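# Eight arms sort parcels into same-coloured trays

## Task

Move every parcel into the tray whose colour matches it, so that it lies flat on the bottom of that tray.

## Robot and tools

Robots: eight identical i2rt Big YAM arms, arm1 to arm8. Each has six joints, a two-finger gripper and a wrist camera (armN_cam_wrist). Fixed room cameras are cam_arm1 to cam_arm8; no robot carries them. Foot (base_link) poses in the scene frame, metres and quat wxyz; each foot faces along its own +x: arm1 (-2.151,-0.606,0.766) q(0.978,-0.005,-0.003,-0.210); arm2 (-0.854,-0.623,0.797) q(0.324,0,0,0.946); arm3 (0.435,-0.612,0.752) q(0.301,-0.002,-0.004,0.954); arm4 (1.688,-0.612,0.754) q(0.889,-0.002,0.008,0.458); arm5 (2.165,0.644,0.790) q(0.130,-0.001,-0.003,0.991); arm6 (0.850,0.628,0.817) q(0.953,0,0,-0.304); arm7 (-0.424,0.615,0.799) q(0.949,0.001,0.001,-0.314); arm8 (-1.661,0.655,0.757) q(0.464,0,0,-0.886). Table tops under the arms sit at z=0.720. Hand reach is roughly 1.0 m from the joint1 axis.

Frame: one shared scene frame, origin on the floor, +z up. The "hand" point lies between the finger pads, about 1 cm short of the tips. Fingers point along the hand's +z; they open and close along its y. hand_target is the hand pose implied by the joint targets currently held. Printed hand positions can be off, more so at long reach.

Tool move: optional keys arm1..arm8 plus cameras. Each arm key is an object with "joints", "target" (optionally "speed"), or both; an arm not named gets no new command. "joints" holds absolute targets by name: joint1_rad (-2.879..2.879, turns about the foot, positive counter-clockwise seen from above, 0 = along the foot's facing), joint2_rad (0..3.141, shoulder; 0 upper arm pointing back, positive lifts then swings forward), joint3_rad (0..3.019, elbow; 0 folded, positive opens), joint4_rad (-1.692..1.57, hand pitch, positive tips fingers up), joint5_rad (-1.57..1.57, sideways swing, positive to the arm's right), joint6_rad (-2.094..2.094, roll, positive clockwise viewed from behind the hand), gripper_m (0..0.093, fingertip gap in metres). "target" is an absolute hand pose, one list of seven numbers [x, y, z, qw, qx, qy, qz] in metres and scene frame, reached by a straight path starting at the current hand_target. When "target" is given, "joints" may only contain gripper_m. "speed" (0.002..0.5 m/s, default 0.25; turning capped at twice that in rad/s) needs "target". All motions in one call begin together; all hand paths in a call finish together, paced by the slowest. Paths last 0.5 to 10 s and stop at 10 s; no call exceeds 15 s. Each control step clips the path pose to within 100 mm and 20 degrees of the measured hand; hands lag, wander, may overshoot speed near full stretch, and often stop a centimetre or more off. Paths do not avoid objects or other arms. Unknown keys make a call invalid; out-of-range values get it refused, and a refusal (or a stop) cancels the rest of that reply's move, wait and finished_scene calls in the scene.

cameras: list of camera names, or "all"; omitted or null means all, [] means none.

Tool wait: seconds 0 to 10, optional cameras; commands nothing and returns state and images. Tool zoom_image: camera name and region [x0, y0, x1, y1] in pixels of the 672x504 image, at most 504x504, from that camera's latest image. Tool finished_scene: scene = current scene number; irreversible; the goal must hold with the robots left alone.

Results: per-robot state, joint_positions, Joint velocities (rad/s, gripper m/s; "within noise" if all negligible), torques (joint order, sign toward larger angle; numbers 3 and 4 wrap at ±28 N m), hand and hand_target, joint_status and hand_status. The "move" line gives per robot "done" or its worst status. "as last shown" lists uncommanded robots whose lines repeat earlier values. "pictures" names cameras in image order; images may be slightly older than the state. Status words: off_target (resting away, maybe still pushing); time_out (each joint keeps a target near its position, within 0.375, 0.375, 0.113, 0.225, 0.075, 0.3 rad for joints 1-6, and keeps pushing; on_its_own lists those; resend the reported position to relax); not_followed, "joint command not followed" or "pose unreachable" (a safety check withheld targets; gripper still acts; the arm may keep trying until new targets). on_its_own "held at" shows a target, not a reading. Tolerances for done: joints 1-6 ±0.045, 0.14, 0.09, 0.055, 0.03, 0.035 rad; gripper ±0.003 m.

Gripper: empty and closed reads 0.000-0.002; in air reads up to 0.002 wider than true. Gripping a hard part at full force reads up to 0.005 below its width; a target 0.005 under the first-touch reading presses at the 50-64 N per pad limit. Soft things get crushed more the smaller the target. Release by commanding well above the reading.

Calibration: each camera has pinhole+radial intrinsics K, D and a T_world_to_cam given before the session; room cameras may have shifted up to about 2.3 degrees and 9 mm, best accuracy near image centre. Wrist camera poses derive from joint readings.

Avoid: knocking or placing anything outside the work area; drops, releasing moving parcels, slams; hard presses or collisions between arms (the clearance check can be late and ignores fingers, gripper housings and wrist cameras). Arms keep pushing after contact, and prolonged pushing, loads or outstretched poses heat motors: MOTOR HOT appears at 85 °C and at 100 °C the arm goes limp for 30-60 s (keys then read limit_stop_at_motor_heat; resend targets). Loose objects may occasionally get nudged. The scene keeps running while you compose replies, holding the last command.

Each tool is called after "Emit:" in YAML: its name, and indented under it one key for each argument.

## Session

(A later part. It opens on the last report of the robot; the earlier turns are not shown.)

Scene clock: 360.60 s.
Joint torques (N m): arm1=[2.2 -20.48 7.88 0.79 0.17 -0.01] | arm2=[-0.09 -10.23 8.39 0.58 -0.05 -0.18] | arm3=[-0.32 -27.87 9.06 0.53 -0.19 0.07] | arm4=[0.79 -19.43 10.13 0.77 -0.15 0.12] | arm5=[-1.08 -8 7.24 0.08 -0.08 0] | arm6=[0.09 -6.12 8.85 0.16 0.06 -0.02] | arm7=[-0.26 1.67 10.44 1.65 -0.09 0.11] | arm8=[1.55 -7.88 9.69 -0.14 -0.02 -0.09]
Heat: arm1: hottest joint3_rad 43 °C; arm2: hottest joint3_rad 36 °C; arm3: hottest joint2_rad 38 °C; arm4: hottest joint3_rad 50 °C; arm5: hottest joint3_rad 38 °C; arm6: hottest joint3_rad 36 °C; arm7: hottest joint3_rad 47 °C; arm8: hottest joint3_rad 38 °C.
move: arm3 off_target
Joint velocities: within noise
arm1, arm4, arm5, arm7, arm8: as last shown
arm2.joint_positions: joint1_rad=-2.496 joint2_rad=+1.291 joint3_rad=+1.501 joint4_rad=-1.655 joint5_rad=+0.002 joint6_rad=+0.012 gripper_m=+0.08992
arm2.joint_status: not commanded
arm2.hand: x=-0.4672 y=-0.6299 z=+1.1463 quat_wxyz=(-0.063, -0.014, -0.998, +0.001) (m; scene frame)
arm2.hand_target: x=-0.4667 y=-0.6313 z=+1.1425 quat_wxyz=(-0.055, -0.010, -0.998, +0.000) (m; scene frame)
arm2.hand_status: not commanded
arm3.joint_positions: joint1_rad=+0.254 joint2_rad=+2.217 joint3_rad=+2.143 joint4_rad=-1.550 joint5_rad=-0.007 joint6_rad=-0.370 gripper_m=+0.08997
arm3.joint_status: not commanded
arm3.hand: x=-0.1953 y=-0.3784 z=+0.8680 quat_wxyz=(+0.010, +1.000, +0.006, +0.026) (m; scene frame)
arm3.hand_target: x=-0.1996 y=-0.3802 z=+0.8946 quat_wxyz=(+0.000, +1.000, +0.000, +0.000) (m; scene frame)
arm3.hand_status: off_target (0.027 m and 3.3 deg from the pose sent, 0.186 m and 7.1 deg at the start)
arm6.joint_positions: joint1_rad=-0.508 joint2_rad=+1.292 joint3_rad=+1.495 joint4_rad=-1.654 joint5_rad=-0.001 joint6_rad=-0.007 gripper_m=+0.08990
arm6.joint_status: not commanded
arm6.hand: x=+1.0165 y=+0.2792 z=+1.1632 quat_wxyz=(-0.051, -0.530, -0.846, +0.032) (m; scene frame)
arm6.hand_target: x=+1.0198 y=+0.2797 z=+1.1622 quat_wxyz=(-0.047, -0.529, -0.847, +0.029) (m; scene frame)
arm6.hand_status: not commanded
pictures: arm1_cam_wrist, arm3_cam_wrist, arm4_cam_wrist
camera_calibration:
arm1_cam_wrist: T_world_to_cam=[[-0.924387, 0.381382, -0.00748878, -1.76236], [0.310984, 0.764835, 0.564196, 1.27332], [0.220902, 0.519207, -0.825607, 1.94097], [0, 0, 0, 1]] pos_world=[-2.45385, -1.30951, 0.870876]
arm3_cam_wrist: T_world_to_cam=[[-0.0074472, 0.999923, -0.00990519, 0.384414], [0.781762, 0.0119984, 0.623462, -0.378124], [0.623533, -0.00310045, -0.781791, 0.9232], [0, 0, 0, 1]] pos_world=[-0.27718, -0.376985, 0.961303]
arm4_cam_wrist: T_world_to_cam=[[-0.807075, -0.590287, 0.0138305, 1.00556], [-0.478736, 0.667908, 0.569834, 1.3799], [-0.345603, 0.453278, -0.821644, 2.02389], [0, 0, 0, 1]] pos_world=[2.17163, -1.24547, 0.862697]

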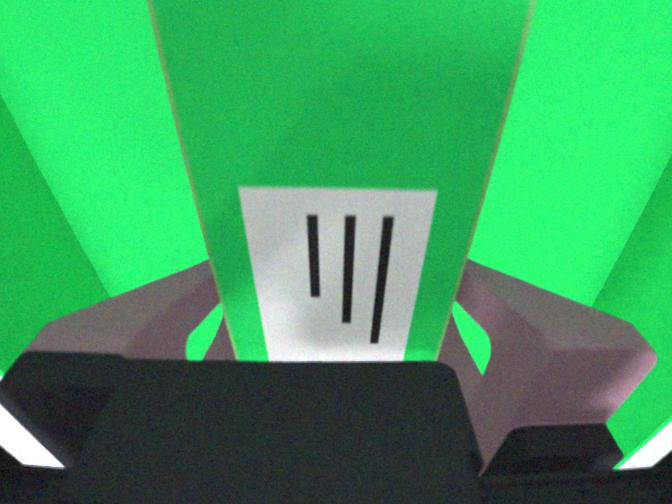

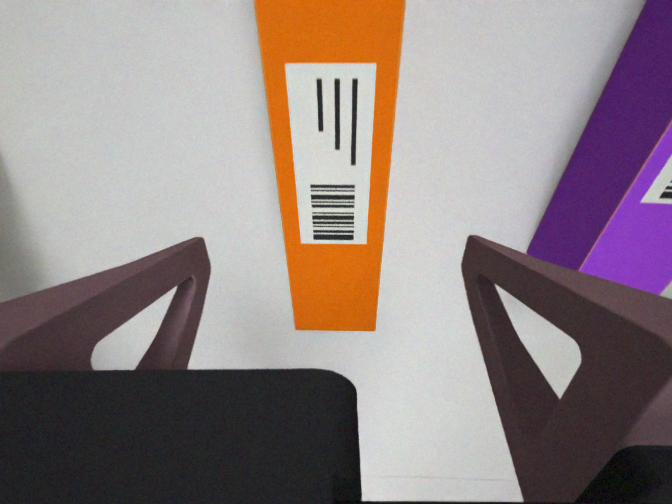

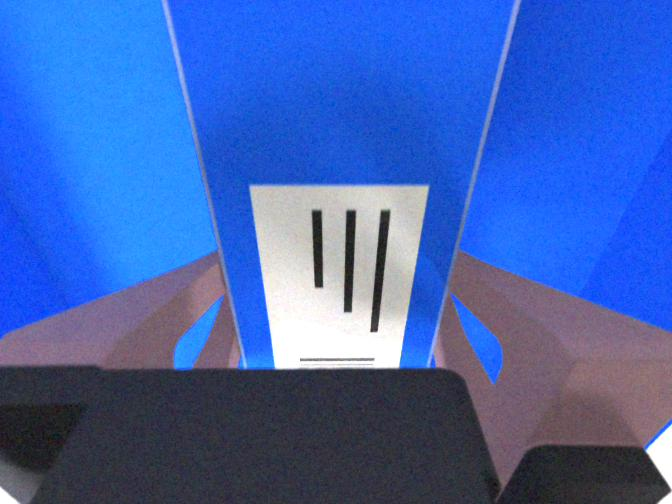

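Emit:
move:
  arm1: {"target":[-2.417,-1.242,0.744,0,0.8216,0.57,0],"speed":0.1}
  arm4: {"target":[2.137,-1.178,0.733,0,0.4563,0.8898,0],"speed":0.1}
  arm3: {"target":[-0.2,-0.38,0.75,0,1,0,0],"speed":0.15}
  cameras: []

Emit:
move:
  arm1: {"joints":{"gripper_m":0.09}}
  arm4: {"joints":{"gripper_m":0.09}}
  arm3: {"joints":{"gripper_m":0.045}}
  cameras: ["cam_arm3","cam_arm7"]

Emit:
move:
  arm1: {"target":[-2.417,-1.242,0.92,0,0.8216,0.57,0],"speed":0.2}
  arm4: {"target":[2.137,-1.178,0.92,0,0.4563,0.8898,0],"speed":0.2}
  arm3: {"target":[-0.2,-0.38,0.95,0,1,0,0],"speed":0.15}
  cameras: ["arm3_cam_wrist","arm1_cam_wrist","arm4_cam_wrist"]

Scene clock: 376.67 s.
Joint torques (N m): arm1=[2.55 -19.6 7.47 0.81 0.2 -0.02] | arm2=[-0.09 -10.23 8.38 0.58 -0.05 -0.18] | arm3=[-0.15 -25 9.09 0.57 -0.16 0.13] | arm4=[0.79 -18.9 9.01 1.25 -0.12 0.12] | arm5=[-0.73 -7.65 7.24 0.23 -0.11 -0.02] | arm6=[0.03 -6.12 8.84 0.16 0.06 -0.03] | arm7=[-0.44 1.44 10.44 1.58 -0.1 0.11] | arm8=[1.73 -8.29 9.65 -0.12 -0.03 -0.08]
Heat: arm1: hottest joint3_rad 40 °C; arm2: hottest joint3_rad 36 °C; arm3: hottest joint2_rad 40 °C; arm4: hottest joint3_rad 48 °C; arm5: hottest joint3_rad 38 °C; arm6: hottest joint3_rad 36 °C; arm7: hottest joint3_rad 47 °C; arm8: hottest joint3_rad 38 °C.
move: arm1 off_target; arm3 done; arm4 off_target
Joint velocities: within noise
arm1.joint_positions: joint1_rad=-1.554 joint2_rad=+2.312 joint3_rad=+1.983 joint4_rad=-1.226 joint5_rad=+0.004 joint6_rad=-0.031 gripper_m=+0.05909
arm1.joint_status: not commanded
arm1.hand: x=-2.4264 y=-1.2421 z=+0.7665 quat_wxyz=(-0.008, -0.827, -0.563, +0.009) (m; scene frame)
arm1.hand_target: x=-2.4169 y=-1.2414 z=+0.7445 quat_wxyz=(+0.000, -0.822, -0.570, +0.000) (m; scene frame)
arm1.hand_status: off_target (0.024 m and 1.7 deg from the pose sent, 0.026 m and 1.2 deg at the start)
arm2, arm5, arm6, arm7, arm8: as last shown
arm3.joint_positions: joint1_rad=+0.254 joint2_rad=+2.263 joint3_rad=+1.911 joint4_rad=-1.231 joint5_rad=-0.007 joint6_rad=-0.367 gripper_m=+0.08997
arm3.joint_status: not commanded
arm3.hand: x=-0.1937 y=-0.3781 z=+0.7501 quat_wxyz=(+0.003, +1.000, +0.005, +0.008) (m; scene frame)
arm3.hand_target: x=-0.1999 y=-0.3801 z=+0.7500 quat_wxyz=(+0.000, +1.000, +0.000, +0.000) (m; scene frame)
arm3.hand_status: done (0.007 m and 1.1 deg from the pose sent, 0.118 m and 3.2 deg at the start)
arm4.joint_positions: joint1_rad=-1.870 joint2_rad=+2.397 joint3_rad=+2.180 joint4_rad=-1.330 joint5_rad=-0.014 joint6_rad=+0.036 gripper_m=+0.05926
arm4.joint_status: not commanded
arm4.hand: x=+2.1299 y=-1.1861 z=+0.7628 quat_wxyz=(-0.011, -0.459, -0.889, +0.006) (m; scene frame)
arm4.hand_target: x=+2.1360 y=-1.1771 z=+0.7335 quat_wxyz=(+0.000, -0.456, -0.890, +0.000) (m; scene frame)
arm4.hand_status: off_target (0.032 m and 1.4 deg from the pose sent, 0.032 m and 0.9 deg at the start)
pictures: none
No camera images: "cameras" was empty.

Scene clock: 377.30 s.
Joint torques (N m): arm1=[2.49 -19.9 7.39 0.88 0.18 -0.04] | arm2=[-0.09 -10.23 8.38 0.58 -0.05 -0.18] | arm3=[-0.26 -24.35 9.07 0.61 -0.18 0.12] | arm4=[0.79 -18.9 9.37 0.81 -0.12 0.12] | arm5=[-0.67 -7.12 7.38 0.28 -0.03 -0.02] | arm6=[0.09 -6.12 8.84 0.16 0.06 -0.02] | arm7=[-0.26 1.55 10.41 1.61 -0.09 0.12] | arm8=[1.44 -8 9.68 -0.18 -0.01 -0.09]
Heat: arm1: hottest joint3_rad 40 °C; arm2: hottest joint3_rad 36 °C; arm3: hottest joint2_rad 40 °C; arm4: hottest joint3_rad 48 °C; arm5: hottest joint3_rad 38 °C; arm6: hottest joint3_rad 36 °C; arm7: hottest joint3_rad 47 °C; arm8: hottest joint3_rad 38 °C.
move: arm1 done; arm3 off_target; arm4 done
Joint velocities: within noise
arm1.joint_positions: joint1_rad=-1.554 joint2_rad=+2.312 joint3_rad=+1.983 joint4_rad=-1.226 joint5_rad=+0.004 joint6_rad=-0.031 gripper_m=+0.08980
arm1.joint_status: all done
arm1.hand: x=-2.4264 y=-1.2420 z=+0.7665 quat_wxyz=(-0.008, -0.827, -0.563, +0.009) (m; scene frame)
arm1.hand_target: x=-2.4169 y=-1.2414 z=+0.7445 quat_wxyz=(+0.000, -0.822, -0.570, +0.000) (m; scene frame)
arm1.hand_status: not commanded
arm2, arm5, arm6, arm7, arm8: as last shown
arm3.joint_positions: joint1_rad=+0.254 joint2_rad=+2.263 joint3_rad=+1.911 joint4_rad=-1.231 joint5_rad=-0.007 joint6_rad=-0.367 gripper_m=+0.05848
arm3.joint_status: gripper_m off_target (ended at +0.05851, target +0.04500)
arm3.hand: x=-0.1937 y=-0.3781 z=+0.7501 quat_wxyz=(+0.003, +1.000, +0.005, +0.008) (m; scene frame)
arm3.hand_target: x=-0.1999 y=-0.3801 z=+0.7500 quat_wxyz=(+0.000, +1.000, +0.000, +0.000) (m; scene frame)
arm3.hand_status: not commanded
arm4.joint_positions: joint1_rad=-1.870 joint2_rad=+2.397 joint3_rad=+2.175 joint4_rad=-1.319 joint5_rad=-0.014 joint6_rad=+0.036 gripper_m=+0.08983
arm4.joint_status: all done
arm4.hand: x=+2.1307 y=-1.1872 z=+0.7613 quat_wxyz=(-0.014, -0.459, -0.888, +0.007) (m; scene frame)
arm4.hand_target: x=+2.1360 y=-1.1772 z=+0.7336 quat_wxyz=(+0.000, -0.456, -0.890, +0.000) (m; scene frame)
arm4.hand_status: not commanded
pictures: cam_arm3, cam_arm7

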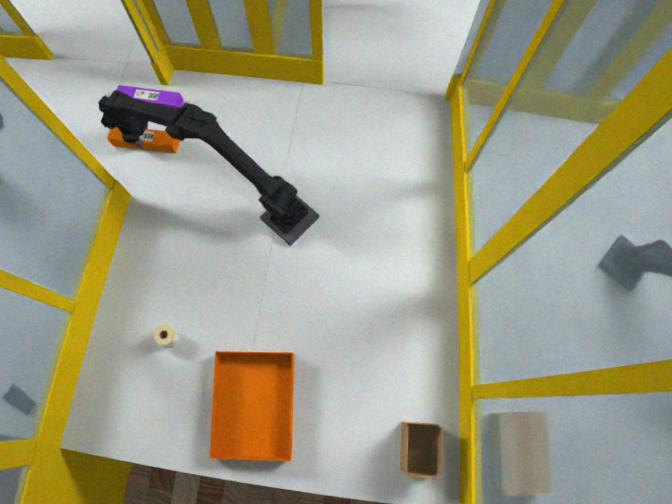

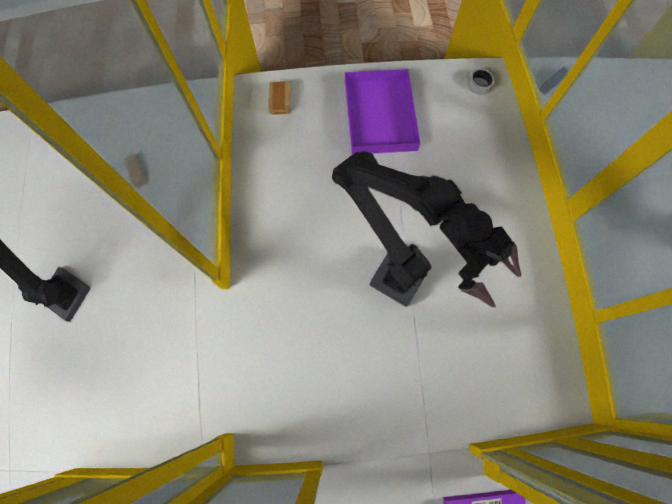

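Scene clock: 379.50 s.
Joint torques (N m): arm1=[2.37 -20.95 12.66 -0.31 0.19 -0.02] | arm2=[-0.15 -10.23 8.38 0.58 -0.04 -0.18] | arm3=[-0.38 -25.52 14.28 -0.58 -0.17 0.1] | arm4=[0.44 -21.42 14.54 -0.25 -0.13 0.09] | arm5=[-0.91 -7.47 7.27 0.29 -0.09 -0.03] | arm6=[0.09 -6.18 8.84 0.14 0.06 -0.02] | arm7=[-0.26 1.67 10.44 1.55 -0.08 0.11] | arm8=[1.44 -7.94 9.69 -0.12 -0.01 -0.08]
Heat: arm1: hottest joint3_rad 40 °C; arm2: hottest joint3_rad 36 °C; arm3: hottest joint2_rad 40 °C; arm4: hottest joint3_rad 49 °C; arm5: hottest joint3_rad 38 °C; arm6: hottest joint3_rad 36 °C; arm7: hottest joint3_rad 47 °C; arm8: hottest joint3_rad 38 °C.
move: arm1 off_target; arm3 off_target; arm4 off_target
Joint velocities: within noise
arm1.joint_positions: joint1_rad=-1.552 joint2_rad=+2.230 joint3_rad=+2.207 joint4_rad=-1.588 joint5_rad=+0.004 joint6_rad=-0.031 gripper_m=+0.08989
arm1.joint_status: not commanded
arm1.hand: x=-2.4207 y=-1.2288 z=+0.9055 quat_wxyz=(+0.007, -0.826, -0.563, -0.014) (m; scene frame)
arm1.hand_target: x=-2.4167 y=-1.2412 z=+0.9201 quat_wxyz=(+0.000, -0.822, -0.570, +0.000) (m; scene frame)
arm1.hand_status: off_target (0.020 m and 2.0 deg from the pose sent, 0.154 m and 1.7 deg at the start)
arm2, arm5, arm6, arm7: as last shown
arm3.joint_positions: joint1_rad=+0.254 joint2_rad=+2.191 joint3_rad=+2.229 joint4_rad=-1.668 joint5_rad=-0.007 joint6_rad=-0.367 gripper_m=+0.05848
arm3.joint_status: not commanded
arm3.hand: x=-0.1885 y=-0.3814 z=+0.9179 quat_wxyz=(+0.011, +1.000, +0.005, +0.029) (m; scene frame)
arm3.hand_target: x=-0.1983 y=-0.3807 z=+0.9499 quat_wxyz=(+0.000, +1.000, +0.000, -0.001) (m; scene frame)
arm3.hand_status: off_target (0.034 m and 3.6 deg from the pose sent, 0.200 m and 1.1 deg at the start)
arm4.joint_positions: joint1_rad=-1.870 joint2_rad=+2.353 joint3_rad=+2.454 joint4_rad=-1.684 joint5_rad=-0.014 joint6_rad=+0.036 gripper_m=+0.08992
arm4.joint_status: not commanded
arm4.hand: x=+2.1248 y=-1.1760 z=+0.8977 quat_wxyz=(+0.006, -0.459, -0.888, -0.002) (m; scene frame)
arm4.hand_target: x=+2.1360 y=-1.1769 z=+0.9199 quat_wxyz=(-0.015, -0.456, -0.890, +0.007) (m; scene frame)
arm4.hand_status: off_target (0.025 m and 0.8 deg from the pose sent, 0.159 m and 1.8 deg at the start; a joint's target at an end of its range on 28 of 66 steps)
arm8.joint_positions: joint1_rad=+0.402 joint2_rad=+1.291 joint3_rad=+1.503 joint4_rad=-1.654 joint5_rad=-0.002 joint6_rad=+0.005 gripper_m=+0.08992
arm8.joint_status: not commanded
arm8.hand: x=-1.7396 y=+0.2763 z=+1.1078 quat_wxyz=(-0.042, -0.775, -0.628, +0.050) (m; scene frame)
arm8.hand_target: x=-1.7412 y=+0.2766 z=+1.1029 quat_wxyz=(-0.035, -0.775, -0.629, +0.043) (m; scene frame)
arm8.hand_status: not commanded
pictures: arm1_cam_wrist, arm3_cam_wrist, arm4_cam_wrist
camera_calibration:
arm1_cam_wrist: T_world_to_cam=[[-0.925103, 0.379636, -0.00777333, -1.76478], [0.299441, 0.741966, 0.599851, 1.09813], [0.233493, 0.552596, -0.800074, 2.0953], [0, 0, 0, 1]] pos_world=[-2.45067, -1.30266, 1.00396]
arm3_cam_wrist: T_world_to_cam=[[-0.00467317, 0.999918, -0.0119251, 0.390256], [0.778181, 0.0111257, 0.627941, -0.419617], [0.628023, -0.0063454, -0.778169, 0.954261], [0, 0, 0, 1]] pos_world=[-0.270936, -0.3795, 1.01073]
arm4_cam_wrist: T_world_to_cam=[[-0.807327, -0.589947, 0.0136273, 1.00683], [-0.469564, 0.656229, 0.590655, 1.24391], [-0.357398, 0.470453, -0.806809, 2.1618], [0, 0, 0, 1]] pos_world=[2.16955, -1.23934, 0.995717]

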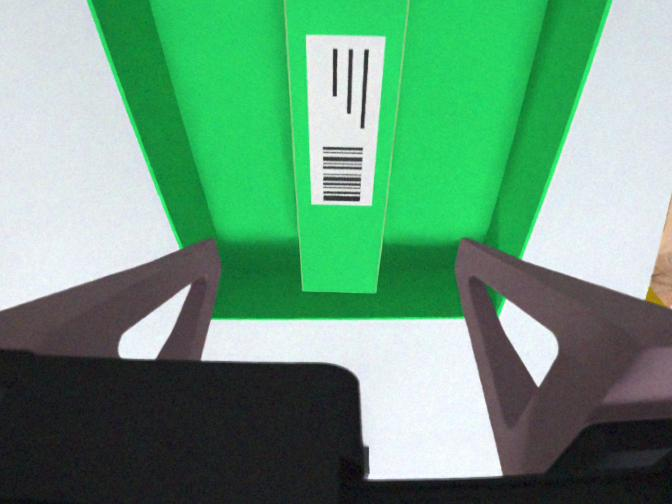

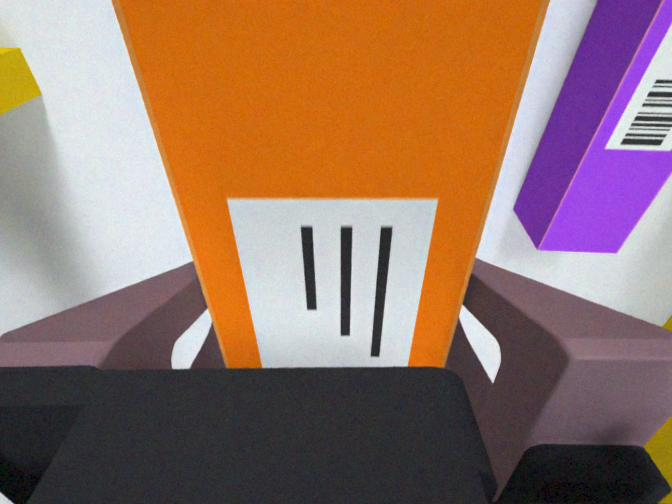

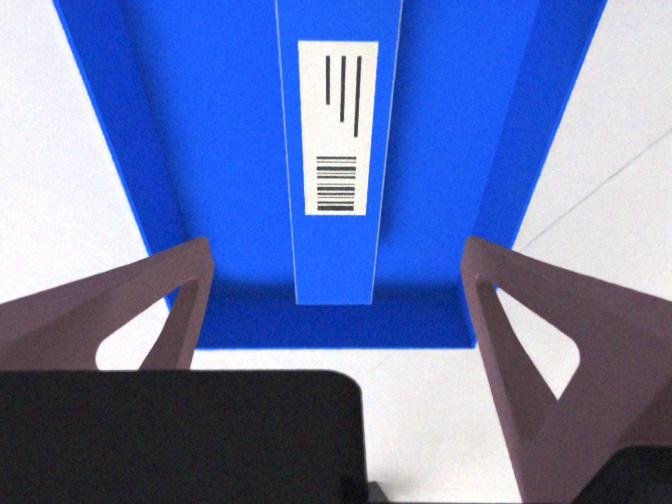

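Emit:
move:
  arm1: {"joints":{"joint2_rad":1.3,"joint3_rad":1.5,"joint4_rad":-1.66}}
  arm4: {"joints":{"joint2_rad":1.3,"joint3_rad":1.5,"joint4_rad":-1.66}}
  arm3: {"joints":{"joint2_rad":1.3,"joint3_rad":1.5,"joint4_rad":-1.66,"joint5_rad":0,"joint6_rad":0}}
  cameras: ["cam_arm1","cam_arm4"]

Emit:
move:
  arm3: {"joints":{"joint1_rad":2.147}}
  arm2: {"joints":{"joint1_rad":-1.894}}
  arm7: {"joints":{"joint1_rad":-1.02,"joint2_rad":1.3,"joint3_rad":1.5,"joint4_rad":-1.66,"joint5_rad":0,"joint6_rad":0,"gripper_m":0.09}}
  cameras: []

Emit:
move:
  arm3: {"target":[0.41,-1.295,0.91,0,0.6626,0.749,0],"speed":0.25}
  arm2: {"target":[-0.22,-0.2,0.895,0,0,1,0],"speed":0.25}
  cameras: ["arm3_cam_wrist","arm2_cam_wrist","cam_arm3"]

Scene clock: 410.87 s.
Joint torques (N m): arm1=[2.32 -7.3 8.02 0.2 0.18 -0.02] | arm2=[-0.15 -10.23 8.39 0.57 -0.05 -0.18] | arm3=[-0.26 -9.88 9.62 0.46 0.03 0.15] | arm4=[0.73 -7.77 9.8 0.7 -0.13 0.09] | arm5=[-1.14 -7.65 7.28 0.21 -0.06 0.01] | arm6=[0.03 -6.12 8.83 0.16 0.05 -0.02] | arm7=[-0.03 1.85 10.44 1.61 -0.09 0.12] | arm8=[1.49 -8.29 9.68 -0.2 -0.02 -0.08]
Heat: arm1: hottest joint3_rad 42 °C; arm2: hottest joint3_rad 36 °C; arm3: hottest joint2_rad 39 °C; arm4: hottest joint3_rad 50 °C; arm5: hottest joint3_rad 38 °C; arm6: hottest joint3_rad 36 °C; arm7: hottest joint3_rad 47 °C; arm8: hottest joint3_rad 38 °C.
move: arm1 done; arm3 done; arm4 done
Joint velocities: within noise
arm1.joint_positions: joint1_rad=-1.552 joint2_rad=+1.290 joint3_rad=+1.509 joint4_rad=-1.652 joint5_rad=+0.004 joint6_rad=-0.031 gripper_m=+0.08989
arm1.joint_status: all done
arm1.hand: x=-2.3066 y=-0.9593 z=+1.1216 quat_wxyz=(-0.040, -0.824, -0.562, +0.060) (m; scene frame)
arm1.hand_target: x=-2.3019 y=-0.9600 z=+1.1141 quat_wxyz=(-0.032, -0.820, -0.569, +0.050) (m; scene frame)
arm1.hand_status: not commanded
arm2, arm6, arm7, arm8: as last shown
arm3.joint_positions: joint1_rad=+0.254 joint2_rad=+1.297 joint3_rad=+1.495 joint4_rad=-1.666 joint5_rad=-0.004 joint6_rad=-0.016 gripper_m=+0.05848
arm3.joint_status: all done
arm3.hand: x=+0.0732 y=-0.4797 z=+1.0945 quat_wxyz=(-0.011, +0.984, -0.169, -0.048) (m; scene frame)
arm3.hand_target: x=+0.0700 y=-0.4793 z=+1.0956 quat_wxyz=(-0.013, +0.983, -0.175, -0.052) (m; scene frame)
arm3.hand_status: not commanded
arm4.joint_positions: joint1_rad=-1.870 joint2_rad=+1.299 joint3_rad=+1.506 joint4_rad=-1.666 joint5_rad=-0.014 joint6_rad=+0.036 gripper_m=+0.08992
arm4.joint_status: all done
arm4.hand: x=+1.9284 y=-0.9142 z=+1.1014 quat_wxyz=(-0.050, -0.458, -0.887, +0.025) (m; scene frame)
arm4.hand_target: x=+1.9323 y=-0.9119 z=+1.0988 quat_wxyz=(-0.050, -0.455, -0.889, +0.023) (m; scene frame)
arm4.hand_status: not commanded
arm5.joint_positions: joint1_rad=+1.529 joint2_rad=+1.300 joint3_rad=+1.494 joint4_rad=-1.653 joint5_rad=+0.000 joint6_rad=-0.005 gripper_m=+0.08989
arm5.joint_status: not commanded
arm5.hand: x=+2.0474 y=+0.2714 z=+1.1303 quat_wxyz=(+0.032, +0.803, +0.594, -0.042) (m; scene frame)
arm5.hand_target: x=+2.0470 y=+0.2725 z=+1.1327 quat_wxyz=(+0.031, +0.805, +0.591, -0.042) (m; scene frame)
arm5.hand_status: not commanded
pictures: cam_arm1, cam_arm4

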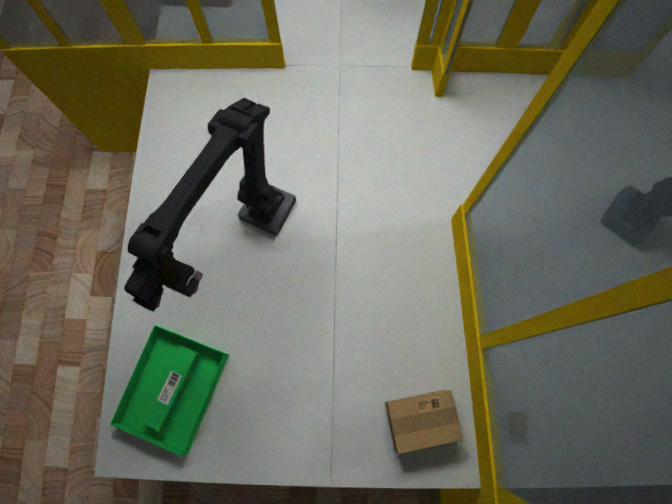

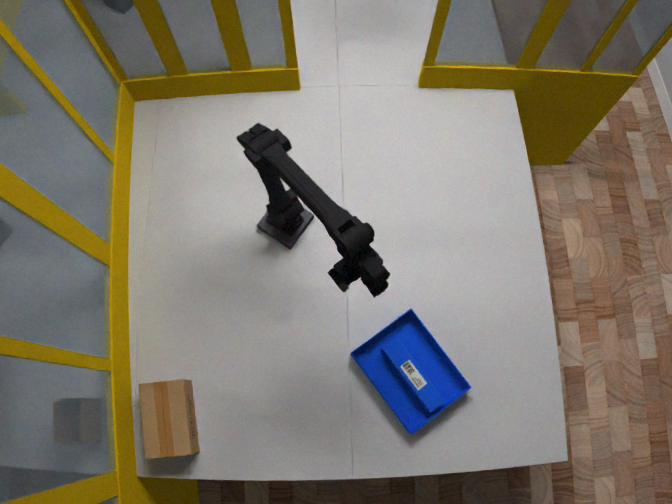

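Scene clock: 413.03 s.
Joint torques (N m): arm1=[2.02 -7.65 7.99 0.27 0.17 -0.03] | arm2=[0.67 -10.23 8.38 0.57 -0.03 -0.18] | arm3=[-0.73 -10.81 9.65 0.51 0 0.11] | arm4=[0.73 -7.77 9.8 0.72 -0.13 0.09] | arm5=[-0.91 -7.65 7.36 0.09 -0.09 -0.02] | arm6=[0.03 -6.18 8.83 0.17 0.06 -0.03] | arm7=[-0.67 -9 12.15 -0.09 0 0.21] | arm8=[1.61 -7.94 9.65 -0.16 -0.02 -0.08]
Heat: arm1: hottest joint3_rad 42 °C; arm2: hottest joint3_rad 36 °C; arm3: hottest joint2_rad 39 °C; arm4: hottest joint3_rad 49 °C; arm5: hottest joint3_rad 38 °C; arm6: hottest joint3_rad 36 °C; arm7: hottest joint3_rad 47 °C; arm8: hottest joint3_rad 38 °C.
move: arm2 done; arm3 done; arm7 done
Joint velocities: within noise
arm1, arm4, arm5, arm6, arm8: as last shown
arm2.joint_positions: joint1_rad=-1.899 joint2_rad=+1.291 joint3_rad=+1.501 joint4_rad=-1.655 joint5_rad=+0.001 joint6_rad=+0.012 gripper_m=+0.08993
arm2.joint_status: all done
arm2.hand: x=-0.5303 y=-0.4112 z=+1.1464 quat_wxyz=(-0.060, +0.280, -0.958, -0.018) (m; scene frame)
arm2.hand_target: x=-0.5311 y=-0.4092 z=+1.1428 quat_wxyz=(-0.053, +0.289, -0.956, -0.016) (m; scene frame)
arm2.hand_status: not commanded
arm3.joint_positions: joint1_rad=+2.149 joint2_rad=+1.299 joint3_rad=+1.495 joint4_rad=-1.666 joint5_rad=-0.003 joint6_rad=-0.015 gripper_m=+0.05848
arm3.joint_status: all done
arm3.hand: x=+0.4211 y=-0.9984 z=+1.0928 quat_wxyz=(+0.036, +0.713, +0.700, -0.031) (m; scene frame)
arm3.hand_target: x=+0.4197 y=-1.0011 z=+1.0945 quat_wxyz=(+0.038, +0.718, +0.694, -0.036) (m; scene frame)
arm3.hand_status: not commanded
arm7.joint_positions: joint1_rad=-1.017 joint2_rad=+1.305 joint3_rad=+1.478 joint4_rad=-1.649 joint5_rad=-0.002 joint6_rad=-0.009 gripper_m=+0.09010
arm7.joint_status: all done
arm7.hand: x=-0.4569 y=+0.2279 z=+1.1329 quat_wxyz=(-0.031, -0.733, -0.679, +0.034) (m; scene frame)
arm7.hand_target: x=-0.4583 y=+0.2280 z=+1.1432 quat_wxyz=(-0.036, -0.737, -0.674, +0.040) (m; scene frame)
arm7.hand_status: not commanded
pictures: none
No camera images: "cameras" was empty.

Scene clock: 415.93 s.
Joint torques (N m): arm1=[2.55 -7.59 8.1 0.38 0.18 -0.02] | arm2=[0.79 -27.69 11.92 0.24 -0.02 0.08] | arm3=[-0.62 -24 14.46 -0.36 0.02 -0.2] | arm4=[0.73 -7.77 9.8 0.72 -0.13 0.09] | arm5=[-0.73 -7.3 7.19 0.14 -0.03 -0.05] | arm6=[0.09 -6.12 8.84 0.16 0.06 -0.03] | arm7=[-0.62 -8.76 12.14 -0.1 0.01 0.19] | arm8=[1.67 -8 9.63 -0.09 -0.01 -0.1]
Heat: arm1: hottest joint3_rad 42 °C; arm2: hottest joint3_rad 37 °C; arm3: hottest joint2_rad 39 °C; arm4: hottest joint3_rad 49 °C; arm5: hottest joint3_rad 38 °C; arm6: hottest joint3_rad 36 °C; arm7: hottest joint3_rad 47 °C; arm8: hottest joint3_rad 38 °C.
move: arm2 done; arm3 off_target
Joint velocities: within noise
arm1, arm4, arm5, arm6, arm7, arm8: as last shown
arm2.joint_positions: joint1_rad=-1.898 joint2_rad=+2.528 joint3_rad=+2.651 joint4_rad=-1.670 joint5_rad=+0.003 joint6_rad=+0.575 gripper_m=+0.08993
arm2.joint_status: not commanded
arm2.hand: x=-0.2228 y=-0.2080 z=+0.8917 quat_wxyz=(-0.011, +0.004, -1.000, -0.006) (m; scene frame)
arm2.hand_target: x=-0.2209 y=-0.2005 z=+0.8946 quat_wxyz=(-0.017, +0.000, -1.000, -0.011) (m; scene frame)
arm2.hand_status: done (0.009 m and 1.5 deg from the pose sent, 0.452 m and 33.4 deg at the start; a joint's target at an end of its range on 23 of 87 steps)
arm3.joint_positions: joint1_rad=+2.149 joint2_rad=+2.189 joint3_rad=+2.159 joint4_rad=-1.577 joint5_rad=+0.002 joint6_rad=-0.140 gripper_m=+0.05848
arm3.joint_status: not commanded
arm3.hand: x=+0.4121 y=-1.2816 z=+0.8901 quat_wxyz=(-0.012, +0.668, +0.744, +0.018) (m; scene frame)
arm3.hand_target: x=+0.4102 y=-1.2938 z=+0.9101 quat_wxyz=(+0.000, +0.663, +0.749, -0.001) (m; scene frame)
arm3.hand_status: off_target (0.024 m and 2.6 deg from the pose sent, 0.349 m and 9.7 deg at the start)
pictures: arm2_cam_wrist, arm3_cam_wrist, cam_arm3
camera_calibration:
arm2_cam_wrist: T_world_to_cam=[[0.0020124, -0.999998, 0.000925999, -0.209611], [-0.824361, -0.00113478, 0.566064, -0.684271], [-0.566061, -0.00190251, -0.824361, 0.729125], [0, 0, 0, 1]] pos_world=[-0.150935, -0.208999, 0.988597]
arm3_cam_wrist: T_world_to_cam=[[-0.994749, -0.102349, 0.0000759669, 0.277588], [-0.0806219, 0.784033, 0.615461, 0.49612], [-0.0630517, 0.612223, -0.788167, 1.63618], [0, 0, 0, 1]] pos_world=[0.419292, -1.36227, 0.984215]

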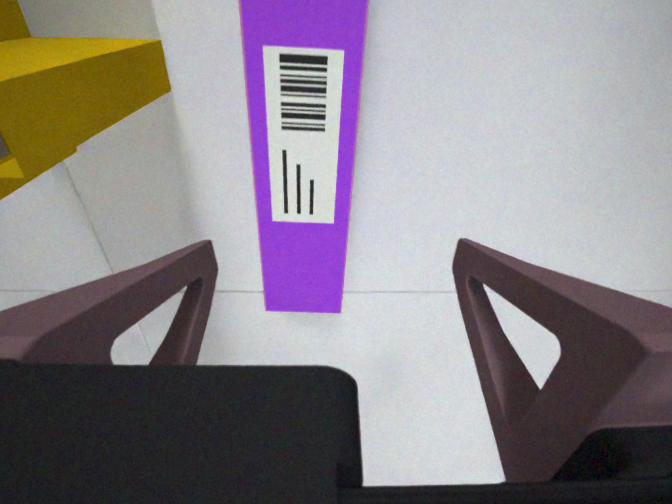

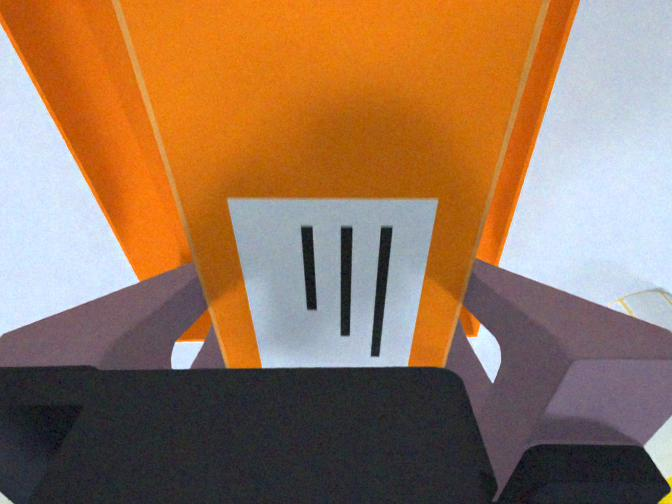

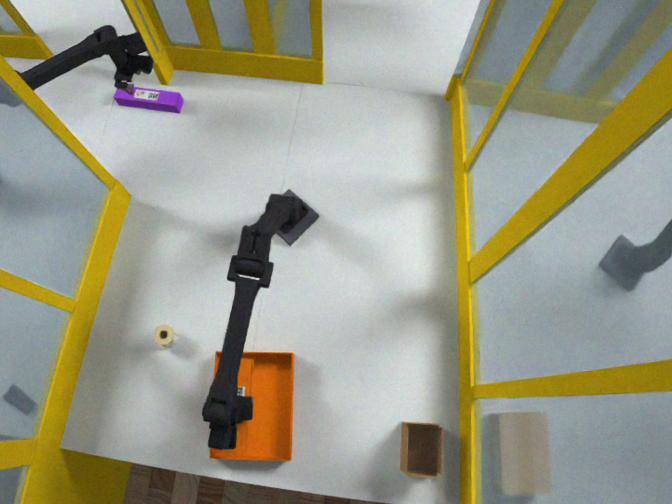

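Emit:
move:
  arm3: {"target":[0.42,-1.295,0.83,0,0.633,0.774,0],"speed":0.15}
  arm2: {"target":[-0.217,-0.184,0.756,0,0.026,0.9997,0],"speed":0.15}
  cameras: ["arm3_cam_wrist"]

Emit:
move:
  arm2: {"joints":{"gripper_m":0.045}}
  cameras: []

Emit:
move:
  arm2: {"target":[-0.23,-0.195,0.93,0,0,1,0],"speed":0.2}
  cameras: ["arm2_cam_wrist"]

Scene clock: 434.30 s.
Joint torques (N m): arm1=[2.37 -7.82 8.01 0.24 0.17 -0.02] | arm2=[0.91 -29.04 11.78 0.54 -0.04 0.08] | arm3=[0.56 -24.06 9.39 0.65 0 -0.27] | arm4=[0.79 -7.71 9.8 0.72 -0.13 0.09] | arm5=[-0.97 -7.24 7.36 0.09 -0.08 -0.02] | arm6=[0.09 -6.07 8.83 0.14 0.06 -0.03] | arm7=[-0.44 -8.94 12.14 -0.16 0 0.21] | arm8=[1.73 -8.06 9.66 -0.18 0 -0.08]
Heat: arm1: hottest joint3_rad 41 °C; arm2: hottest joint3_rad 38 °C; arm3: hottest joint3_rad 40 °C; arm4: hottest joint3_rad 47 °C; arm5: hottest joint3_rad 38 °C; arm6: hottest joint3_rad 36 °C; arm7: hottest joint3_rad 46 °C; arm8: hottest joint3_rad 38 °C.
move: arm2 off_target; arm3 done
Joint velocities: within noise
arm1, arm4, arm5, arm6, arm7, arm8: as last shown
arm2.joint_positions: joint1_rad=-1.884 joint2_rad=+2.674 joint3_rad=+2.563 joint4_rad=-1.492 joint5_rad=+0.003 joint6_rad=+0.642 gripper_m=+0.08993
arm2.joint_status: not commanded
arm2.hand: x=-0.2231 y=-0.1955 z=+0.7503 quat_wxyz=(+0.012, -0.023, -1.000, +0.010) (m; scene frame)
arm2.hand_target: x=-0.2177 y=-0.1843 z=+0.7561 quat_wxyz=(-0.001, -0.026, -1.000, -0.001) (m; scene frame)
arm2.hand_status: off_target (0.014 m and 1.8 deg from the pose sent, 0.138 m and 3.7 deg at the start)
arm3.joint_positions: joint1_rad=+2.149 joint2_rad=+2.214 joint3_rad=+2.049 joint4_rad=-1.413 joint5_rad=+0.002 joint6_rad=-0.203 gripper_m=+0.05848
arm3.joint_status: not commanded
arm3.hand: x=+0.4121 y=-1.2901 z=+0.8316 quat_wxyz=(-0.003, +0.644, +0.765, +0.006) (m; scene frame)
arm3.hand_target: x=+0.4202 y=-1.2949 z=+0.8301 quat_wxyz=(+0.000, +0.633, +0.774, +0.000) (m; scene frame)
arm3.hand_status: done (0.009 m and 1.9 deg from the pose sent, 0.062 m and 5.8 deg at the start)
pictures: arm3_cam_wrist
camera_calibration:
arm3_cam_wrist: T_world_to_cam=[[-0.986308, -0.164878, 0.00353767, 0.189684], [-0.130776, 0.795019, 0.592319, 0.592839], [-0.100473, 0.583747, -0.805695, 1.58848], [0, 0, 0, 1]] pos_world=[0.424216, -1.36731, 0.928009]

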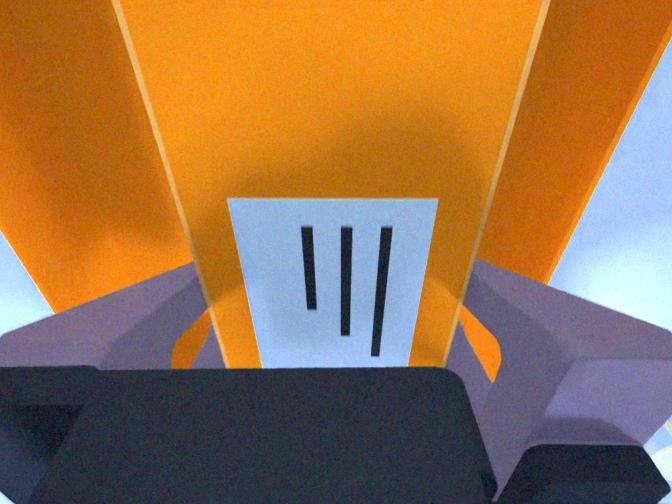

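Scene clock: 434.90 s.
Joint torques (N m): arm1=[2.49 -7.47 8.16 0.35 0.18 -0.04] | arm2=[1.03 -28.63 11.59 0.55 -0.02 0.07] | arm3=[0.5 -24.12 9.39 0.62 0 -0.21] | arm4=[0.73 -7.77 9.8 0.72 -0.13 0.09] | arm5=[-0.44 -7.53 7.34 0.17 -0.06 0] | arm6=[0.03 -6.18 8.85 0.17 0.06 -0.03] | arm7=[-0.73 -8.88 12.12 -0.14 0 0.21] | arm8=[1.38 -8.06 9.69 -0.17 -0.01 -0.08]
Heat: arm1: hottest joint3_rad 41 °C; arm2: hottest joint3_rad 38 °C; arm3: hottest joint3_rad 40 °C; arm4: hottest joint3_rad 47 °C; arm5: hottest joint3_rad 38 °C; arm6: hottest joint3_rad 36 °C; arm7: hottest joint3_rad 46 °C; arm8: hottest joint3_rad 38 °C.
move: arm2 off_target
Joint velocities: arm1=[within noise] | arm2=[within noise] | arm3=[within noise] | arm4=[-0.005 -0.044 0.007 -0.012 0.051 -0.095 0.001] | arm5=[within noise] | arm6=[within noise] | arm7=[within noise] | arm8=[within noise]
arm1, arm3, arm4, arm5, arm7, arm8: as last shown
arm2.joint_positions: joint1_rad=-1.884 joint2_rad=+2.674 joint3_rad=+2.564 joint4_rad=-1.492 joint5_rad=+0.002 joint6_rad=+0.643 gripper_m=+0.05875
arm2.joint_status: gripper_m off_target (ended at +0.05879, target +0.04500)
arm2.hand: x=-0.2228 y=-0.1952 z=+0.7509 quat_wxyz=(+0.012, -0.023, -1.000, +0.009) (m; scene frame)
arm2.hand_target: x=-0.2176 y=-0.1842 z=+0.7561 quat_wxyz=(-0.001, -0.026, -1.000, -0.001) (m; scene frame)
arm2.hand_status: not commanded
arm6.joint_positions: joint1_rad=-0.508 joint2_rad=+1.292 joint3_rad=+1.495 joint4_rad=-1.654 joint5_rad=-0.001 joint6_rad=-0.007 gripper_m=+0.08990
arm6.joint_status: not commanded
arm6.hand: x=+1.0165 y=+0.2792 z=+1.1632 quat_wxyz=(-0.051, -0.530, -0.846, +0.032) (m; scene frame)
arm6.hand_target: x=+1.0198 y=+0.2797 z=+1.1622 quat_wxyz=(-0.047, -0.529, -0.847, +0.029) (m; scene frame)
arm6.hand_status: not commanded
pictures: none
No camera images: "cameras" was empty.

Scene clock: 436.50 s.
Joint torques (N m): arm1=[2.02 -7.36 8.09 0.23 0.14 -0.01] | arm2=[0.67 -28.34 11.44 0.24 0 -0.21] | arm3=[0.62 -24.18 9.42 0.61 0 -0.22] | arm4=[0.73 -7.71 9.78 0.72 -0.13 0.09] | arm5=[-1.26 -7.53 7.51 0.29 -0.08 -0.02] | arm6=[0.03 -6.12 8.84 0.14 0.06 -0.02] | arm7=[-0.62 -9 12.12 -0.12 0 0.2] | arm8=[1.49 -8 9.66 -0.09 -0.01 -0.08]
Heat: arm1: hottest joint3_rad 41 °C; arm2: hottest joint3_rad 39 °C; arm3: hottest joint3_rad 40 °C; arm4: hottest joint3_rad 47 °C; arm5: hottest joint3_rad 38 °C; arm6: hottest joint3_rad 36 °C; arm7: hottest joint3_rad 46 °C; arm8: hottest joint3_rad 38 °C.
move: arm2 off_target
Joint velocities: within noise
arm1, arm3, arm4, arm5, arm6, arm7, arm8: as last shown
arm2.joint_positions: joint1_rad=-1.884 joint2_rad=+2.472 joint3_rad=+2.622 joint4_rad=-1.670 joint5_rad=+0.002 joint6_rad=+0.616 gripper_m=+0.05875
arm2.joint_status: not commanded
arm2.hand: x=-0.2323 y=-0.2018 z=+0.9211 quat_wxyz=(-0.021, -0.010, -1.000, -0.014) (m; scene frame)
arm2.hand_target: x=-0.2309 y=-0.1955 z=+0.9295 quat_wxyz=(-0.029, +0.000, -0.999, -0.020) (m; scene frame)
arm2.hand_status: off_target (0.011 m and 3.1 deg from the pose sent, 0.179 m and 3.2 deg at the start; a joint's target at an end of its range on 29 of 48 steps)
pictures: arm2_cam_wrist
camera_calibration:
arm2_cam_wrist: T_world_to_cam=[[-0.0252629, -0.999551, -0.0161255, -0.193916], [-0.835903, 0.0122741, 0.548741, -0.692703], [-0.548296, 0.0273421, -0.835837, 0.768597], [0, 0, 0, 1]] pos_world=[-0.162512, -0.206342, 1.01941]

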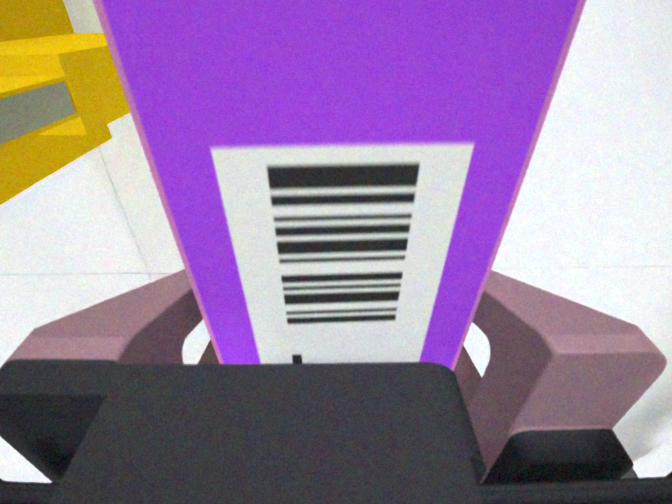

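Emit:
move:
  arm3: {"target":[0.423,-1.292,0.742,0,0.633,0.774,0],"speed":0.1}
  arm2: {"joints":{"joint2_rad":1.3,"joint3_rad":1.5,"joint4_rad":-1.66,"joint5_rad":0,"joint6_rad":0}}
  cameras: ["arm3_cam_wrist"]

Emit:
move:
  arm3: {"joints":{"gripper_m":0.09}}
  arm2: {"joints":{"joint1_rad":-1.45}}
  cameras: []

Emit:
move:
  arm3: {"target":[0.42,-1.285,0.92,0,0.633,0.774,0],"speed":0.2}
  arm2: {"target":[-0.48,0.01,0.88,0,-0.537,0.843,0],"speed":0.25}
  cameras: ["arm3_cam_wrist","arm2_cam_wrist"]

Emit:
move:
  arm3: {"joints":{"joint2_rad":1.3,"joint3_rad":1.5,"joint4_rad":-1.66,"joint5_rad":0,"joint6_rad":0}}
  arm2: {"target":[-0.48,0.01,0.765,0,-0.537,0.843,0],"speed":0.1}
  cameras: ["cam_arm3"]

Scene clock: 454.10 s.
Joint torques (N m): arm1=[2.32 -7.53 7.99 0.2 0.17 -0.02] | arm2=[0.67 -11.05 8.54 0.87 -0.1 -0.2] | arm3=[0.85 -23.47 8.54 0.84 -0.01 -0.18] | arm4=[0.73 -7.77 9.8 0.72 -0.13 0.09] | arm5=[-1.03 -7.06 7.28 0.21 -0.05 0] | arm6=[0.03 -6.12 8.84 0.17 0.06 -0.03] | arm7=[-0.44 -9 12.14 -0.12 0 0.21] | arm8=[1.44 -8.23 9.59 -0.16 -0.02 -0.08]
Heat: arm1: hottest joint3_rad 40 °C; arm2: hottest joint3_rad 41 °C; arm3: hottest joint2_rad 39 °C; arm4: hottest joint3_rad 46 °C; arm5: hottest joint3_rad 38 °C; arm6: hottest joint3_rad 36 °C; arm7: hottest joint3_rad 46 °C; arm8: hottest joint3_rad 38 °C.
move: arm2 done; arm3 off_target
Joint velocities: within noise
arm1, arm4, arm5, arm6, arm7, arm8: as last shown
arm2.joint_positions: joint1_rad=-1.884 joint2_rad=+1.299 joint3_rad=+1.498 joint4_rad=-1.665 joint5_rad=+0.002 joint6_rad=+0.014 gripper_m=+0.05876
arm2.joint_status: all done
arm2.hand: x=-0.5344 y=-0.4072 z=+1.1420 quat_wxyz=(-0.050, +0.287, -0.957, -0.015) (m; scene frame)
arm2.hand_target: x=-0.5345 y=-0.4042 z=+1.1427 quat_wxyz=(-0.053, +0.296, -0.953, -0.017) (m; scene frame)
arm2.hand_status: not commanded
arm3.joint_positions: joint1_rad=+2.150 joint2_rad=+2.267 joint3_rad=+1.928 joint4_rad=-1.232 joint5_rad=+0.002 joint6_rad=-0.203 gripper_m=+0.05848
arm3.joint_status: not commanded
arm3.hand: x=+0.4131 y=-1.2883 z=+0.7523 quat_wxyz=(-0.001, +0.644, +0.765, +0.004) (m; scene frame)
arm3.hand_target: x=+0.4229 y=-1.2916 z=+0.7420 quat_wxyz=(+0.000, +0.633, +0.774, +0.000) (m; scene frame)
arm3.hand_status: off_target (0.015 m and 1.7 deg from the pose sent, 0.090 m and 1.9 deg at the start)
pictures: arm3_cam_wrist
camera_calibration:
arm3_cam_wrist: T_world_to_cam=[[-0.986124, -0.165937, 0.00495787, 0.18874], [-0.131525, 0.799148, 0.58657, 0.64849], [-0.101296, 0.577779, -0.809883, 1.51946], [0, 0, 0, 1]] pos_world=[0.425329, -1.36483, 0.849261]

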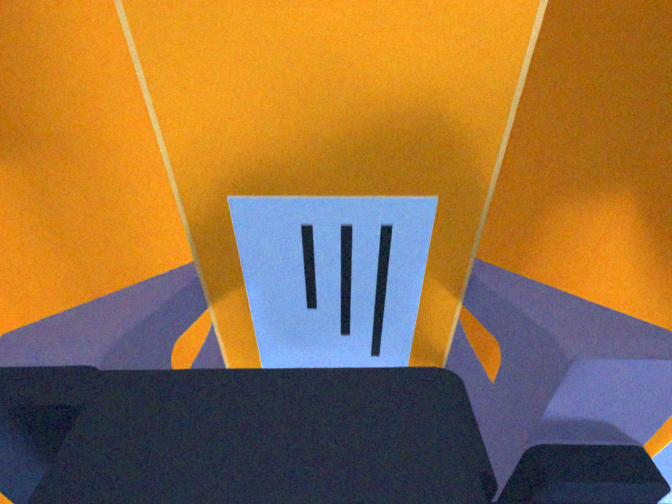

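Scene clock: 455.27 s.
Joint torques (N m): arm1=[2.55 -7.06 8.08 0.25 0.15 -0.03] | arm2=[0.44 -11.05 8.62 0.88 -0.04 -0.18] | arm3=[0.79 -23.65 8.68 0.62 0 -0.18] | arm4=[0.73 -7.71 9.8 0.72 -0.13 0.09] | arm5=[-1.08 -7.24 7.38 0.28 -0.07 -0.06] | arm6=[0.09 -6.12 8.84 0.16 0.06 -0.02] | arm7=[-0.62 -8.82 12.12 -0.12 0.01 0.2] | arm8=[1.73 -7.94 9.59 -0.14 -0.01 -0.07]
Heat: arm1: hottest joint3_rad 40 °C; arm2: hottest joint3_rad 41 °C; arm3: hottest joint2_rad 39 °C; arm4: hottest joint3_rad 46 °C; arm5: hottest joint3_rad 38 °C; arm6: hottest joint3_rad 36 °C; arm7: hottest joint3_rad 46 °C; arm8: hottest joint3_rad 38 °C.
move: arm2 done; arm3 done
Joint velocities: within noise
arm1, arm4, arm5, arm6, arm7: as last shown
arm2.joint_positions: joint1_rad=-1.454 joint2_rad=+1.299 joint3_rad=+1.498 joint4_rad=-1.665 joint5_rad=+0.001 joint6_rad=+0.012 gripper_m=+0.05875
arm2.joint_status: all done
arm2.hand: x=-0.6537 y=-0.2935 z=+1.1421 quat_wxyz=(-0.046, +0.485, -0.873, -0.026) (m; scene frame)
arm2.hand_target: x=-0.6545 y=-0.2912 z=+1.1428 quat_wxyz=(-0.048, +0.492, -0.869, -0.028) (m; scene frame)
arm2.hand_status: not commanded
arm3.joint_positions: joint1_rad=+2.150 joint2_rad=+2.268 joint3_rad=+1.927 joint4_rad=-1.225 joint5_rad=+0.002 joint6_rad=-0.203 gripper_m=+0.08997
arm3.joint_status: all done
arm3.hand: x=+0.4131 y=-1.2894 z=+0.7507 quat_wxyz=(+0.001, +0.644, +0.765, +0.002) (m; scene frame)
arm3.hand_target: x=+0.4229 y=-1.2915 z=+0.7420 quat_wxyz=(+0.000, +0.633, +0.774, +0.000) (m; scene frame)
arm3.hand_status: not commanded
arm8.joint_positions: joint1_rad=+0.402 joint2_rad=+1.291 joint3_rad=+1.503 joint4_rad=-1.654 joint5_rad=-0.002 joint6_rad=+0.005 gripper_m=+0.08992
arm8.joint_status: not commanded
arm8.hand: x=-1.7396 y=+0.2763 z=+1.1078 quat_wxyz=(-0.042, -0.775, -0.628, +0.050) (m; scene frame)
arm8.hand_target: x=-1.7412 y=+0.2766 z=+1.1029 quat_wxyz=(-0.035, -0.775, -0.629, +0.043) (m; scene frame)
arm8.hand_status: not commanded
pictures: none
No camera images: "cameras" was empty.

Scene clock: 458.20 s.
Joint torques (N m): arm1=[2.32 -7.47 8.1 0.25 0.16 -0.04] | arm2=[0.85 -26.58 12.25 0.18 -0.02 -0.2] | arm3=[0.5 -26.81 14.13 -0.36 0 -0.21] | arm4=[0.73 -7.71 9.8 0.72 -0.13 0.09] | arm5=[-1.03 -8.18 7.36 0.16 -0.09 -0.03] | arm6=[0.09 -6.07 8.84 0.16 0.06 -0.02] | arm7=[-0.5 -9 12.14 -0.14 0.01 0.21] | arm8=[1.61 -8.23 9.73 -0.14 -0.02 -0.09]
Heat: arm1: hottest joint3_rad 40 °C; arm2: hottest joint3_rad 41 °C; arm3: hottest joint2_rad 39 °C; arm4: hottest joint3_rad 46 °C; arm5: hottest joint3_rad 38 °C; arm6: hottest joint3_rad 36 °C; arm7: hottest joint3_rad 46 °C; arm8: hottest joint3_rad 38 °C.
move: arm2 off_target; arm3 off_target
Joint velocities: within noise
arm1.joint_positions: joint1_rad=-1.552 joint2_rad=+1.290 joint3_rad=+1.509 joint4_rad=-1.652 joint5_rad=+0.004 joint6_rad=-0.031 gripper_m=+0.08989
arm1.joint_status: not commanded
arm1.hand: x=-2.3066 y=-0.9593 z=+1.1216 quat_wxyz=(-0.040, -0.824, -0.562, +0.060) (m; scene frame)
arm1.hand_target: x=-2.3019 y=-0.9600 z=+1.1141 quat_wxyz=(-0.032, -0.820, -0.569, +0.050) (m; scene frame)
arm1.hand_status: not commanded
arm2.joint_positions: joint1_rad=-1.451 joint2_rad=+2.406 joint3_rad=+2.380 joint4_rad=-1.563 joint5_rad=+0.001 joint6_rad=-0.083 gripper_m=+0.05876
arm2.joint_status: not commanded
arm2.hand: x=-0.4802 y=-0.0011 z=+0.8764 quat_wxyz=(+0.008, +0.528, -0.849, +0.004) (m; scene frame)
arm2.hand_target: x=-0.4805 y=+0.0096 z=+0.8800 quat_wxyz=(-0.001, +0.537, -0.843, +0.000) (m; scene frame)
arm2.hand_status: off_target (0.012 m and 1.6 deg from the pose sent, 0.437 m and 9.2 deg at the start)
arm3.joint_positions: joint1_rad=+2.150 joint2_rad=+2.186 joint3_rad=+2.116 joint4_rad=-1.574 joint5_rad=+0.002 joint6_rad=-0.203 gripper_m=+0.08997
arm3.joint_status: not commanded
arm3.hand: x=+0.4130 y=-1.2710 z=+0.8764 quat_wxyz=(-0.023, +0.643, +0.765, +0.032) (m; scene frame)
arm3.hand_target: x=+0.4200 y=-1.2826 z=+0.9197 quat_wxyz=(+0.000, +0.633, +0.774, +0.000) (m; scene frame)
arm3.hand_status: off_target (0.046 m and 4.8 deg from the pose sent, 0.169 m and 1.6 deg at the start)
arm4.joint_positions: joint1_rad=-1.870 joint2_rad=+1.299 joint3_rad=+1.506 joint4_rad=-1.666 joint5_rad=-0.014 joint6_rad=+0.036 gripper_m=+0.08992
arm4.joint_status: not commanded
arm4.hand: x=+1.9284 y=-0.9142 z=+1.1014 quat_wxyz=(-0.050, -0.458, -0.887, +0.025) (m; scene frame)
arm4.hand_target: x=+1.9323 y=-0.9119 z=+1.0988 quat_wxyz=(-0.050, -0.455, -0.889, +0.023) (m; scene frame)
arm4.hand_status: not commanded
arm5.joint_positions: joint1_rad=+1.529 joint2_rad=+1.300 joint3_rad=+1.494 joint4_rad=-1.653 joint5_rad=+0.000 joint6_rad=-0.005 gripper_m=+0.08989
arm5.joint_status: not commanded
arm5.hand: x=+2.0474 y=+0.2714 z=+1.1303 quat_wxyz=(+0.032, +0.803, +0.594, -0.042) (m; scene frame)
arm5.hand_target: x=+2.0470 y=+0.2725 z=+1.1327 quat_wxyz=(+0.031, +0.805, +0.591, -0.042) (m; scene frame)
arm5.hand_status: not commanded
arm6, arm7, arm8: as last shown
pictures: arm2_cam_wrist, arm3_cam_wrist
camera_calibration:
arm2_cam_wrist: T_world_to_cam=[[0.894722, -0.446482, 0.0111941, 0.418176], [-0.364115, -0.714691, 0.597191, -0.694601], [-0.258635, -0.538396, -0.802021, 0.698631], [0, 0, 0, 1]] pos_world=[-0.446376, 0.0664228, 0.970445]
arm3_cam_wrist: T_world_to_cam=[[-0.986053, -0.166167, -0.00941657, 0.203145], [-0.133253, 0.754309, 0.642854, 0.456255], [-0.0997178, 0.635143, -0.765931, 1.64369], [0, 0, 0, 1]] pos_world=[0.425014, -1.35438, 0.967558]

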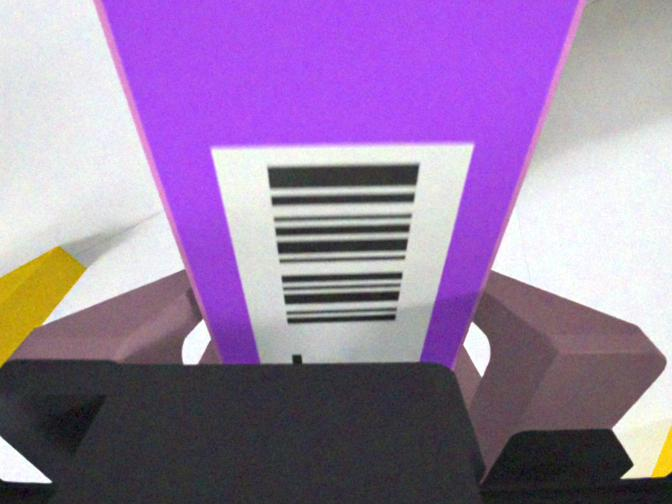

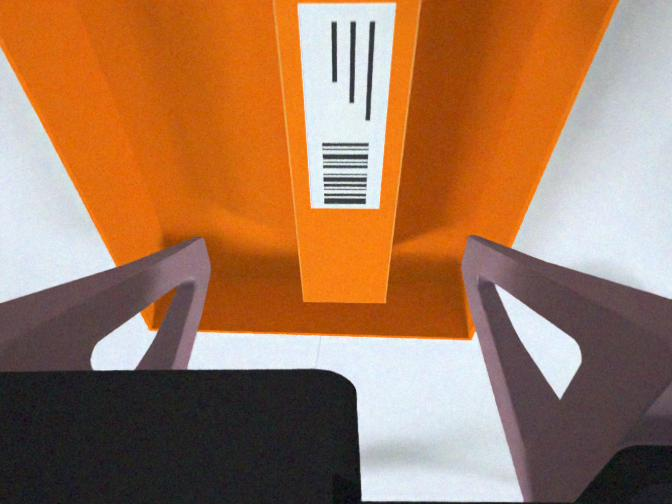

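Scene clock: 460.00 s.
Joint torques (N m): arm1=[2.2 -7.12 8.09 0.39 0.16 -0.02] | arm2=[0.85 -27.46 8.51 0.92 -0.02 -0.2] | arm3=[0.56 -10.52 9.48 0.1 -0.19 0.14] | arm4=[0.73 -7.77 9.8 0.72 -0.13 0.09] | arm5=[-0.79 -7.77 7.21 0.21 -0.07 -0.03] | arm6=[0.03 -6.12 8.85 0.14 0.06 -0.03] | arm7=[-0.62 -8.82 12.12 -0.12 0.01 0.2] | arm8=[1.44 -8.12 9.66 -0.18 -0.01 -0.1]
Heat: arm1: hottest joint3_rad 40 °C; arm2: hottest joint3_rad 41 °C; arm3: hottest joint2_rad 38 °C; arm4: hottest joint3_rad 46 °C; arm5: hottest joint3_rad 38 °C; arm6: hottest joint3_rad 36 °C; arm7: hottest joint3_rad 46 °C; arm8: hottest joint3_rad 38 °C.
move: arm2 off_target; arm3 done
Joint velocities: within noise
arm1, arm4, arm5, arm6, arm8: as last shown
arm2.joint_positions: joint1_rad=-1.451 joint2_rad=+2.477 joint3_rad=+2.244 joint4_rad=-1.339 joint5_rad=+0.001 joint6_rad=-0.083 gripper_m=+0.05876
arm2.joint_status: not commanded
arm2.hand: x=-0.4763 y=+0.0056 z=+0.7748 quat_wxyz=(+0.000, +0.528, -0.849, +0.000) (m; scene frame)
arm2.hand_target: x=-0.4802 y=+0.0099 z=+0.7652 quat_wxyz=(+0.000, +0.537, -0.843, +0.000) (m; scene frame)
arm2.hand_status: off_target (0.011 m and 1.2 deg from the pose sent, 0.112 m and 1.6 deg at the start)
arm3.joint_positions: joint1_rad=+2.150 joint2_rad=+1.292 joint3_rad=+1.497 joint4_rad=-1.652 joint5_rad=+0.002 joint6_rad=-0.016 gripper_m=+0.08997
arm3.joint_status: all done
arm3.hand: x=+0.4204 y=-1.0007 z=+1.0963 quat_wxyz=(+0.042, +0.711, +0.700, -0.041) (m; scene frame)
arm3.hand_target: x=+0.4254 y=-1.0012 z=+1.0945 quat_wxyz=(+0.039, +0.713, +0.699, -0.036) (m; scene frame)
arm3.hand_status: not commanded
arm7.joint_positions: joint1_rad=-1.017 joint2_rad=+1.305 joint3_rad=+1.478 joint4_rad=-1.649 joint5_rad=-0.002 joint6_rad=-0.009 gripper_m=+0.09010
arm7.joint_status: not commanded
arm7.hand: x=-0.4569 y=+0.2279 z=+1.1329 quat_wxyz=(-0.031, -0.733, -0.679, +0.034) (m; scene frame)
arm7.hand_target: x=-0.4583 y=+0.2280 z=+1.1432 quat_wxyz=(-0.036, -0.737, -0.674, +0.040) (m; scene frame)
arm7.hand_status: not commanded
pictures: cam_arm3

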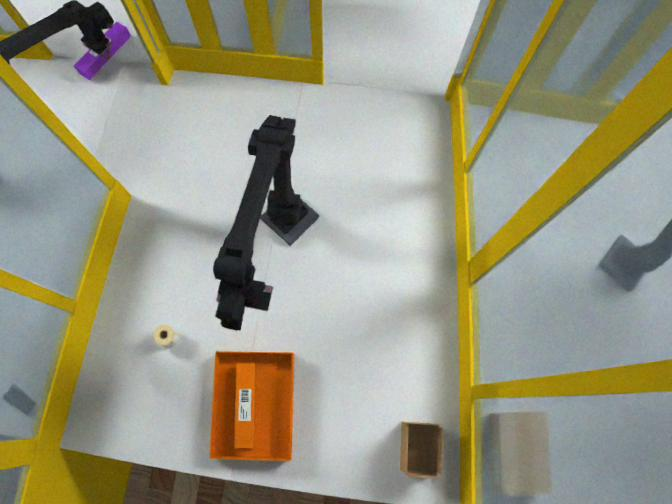

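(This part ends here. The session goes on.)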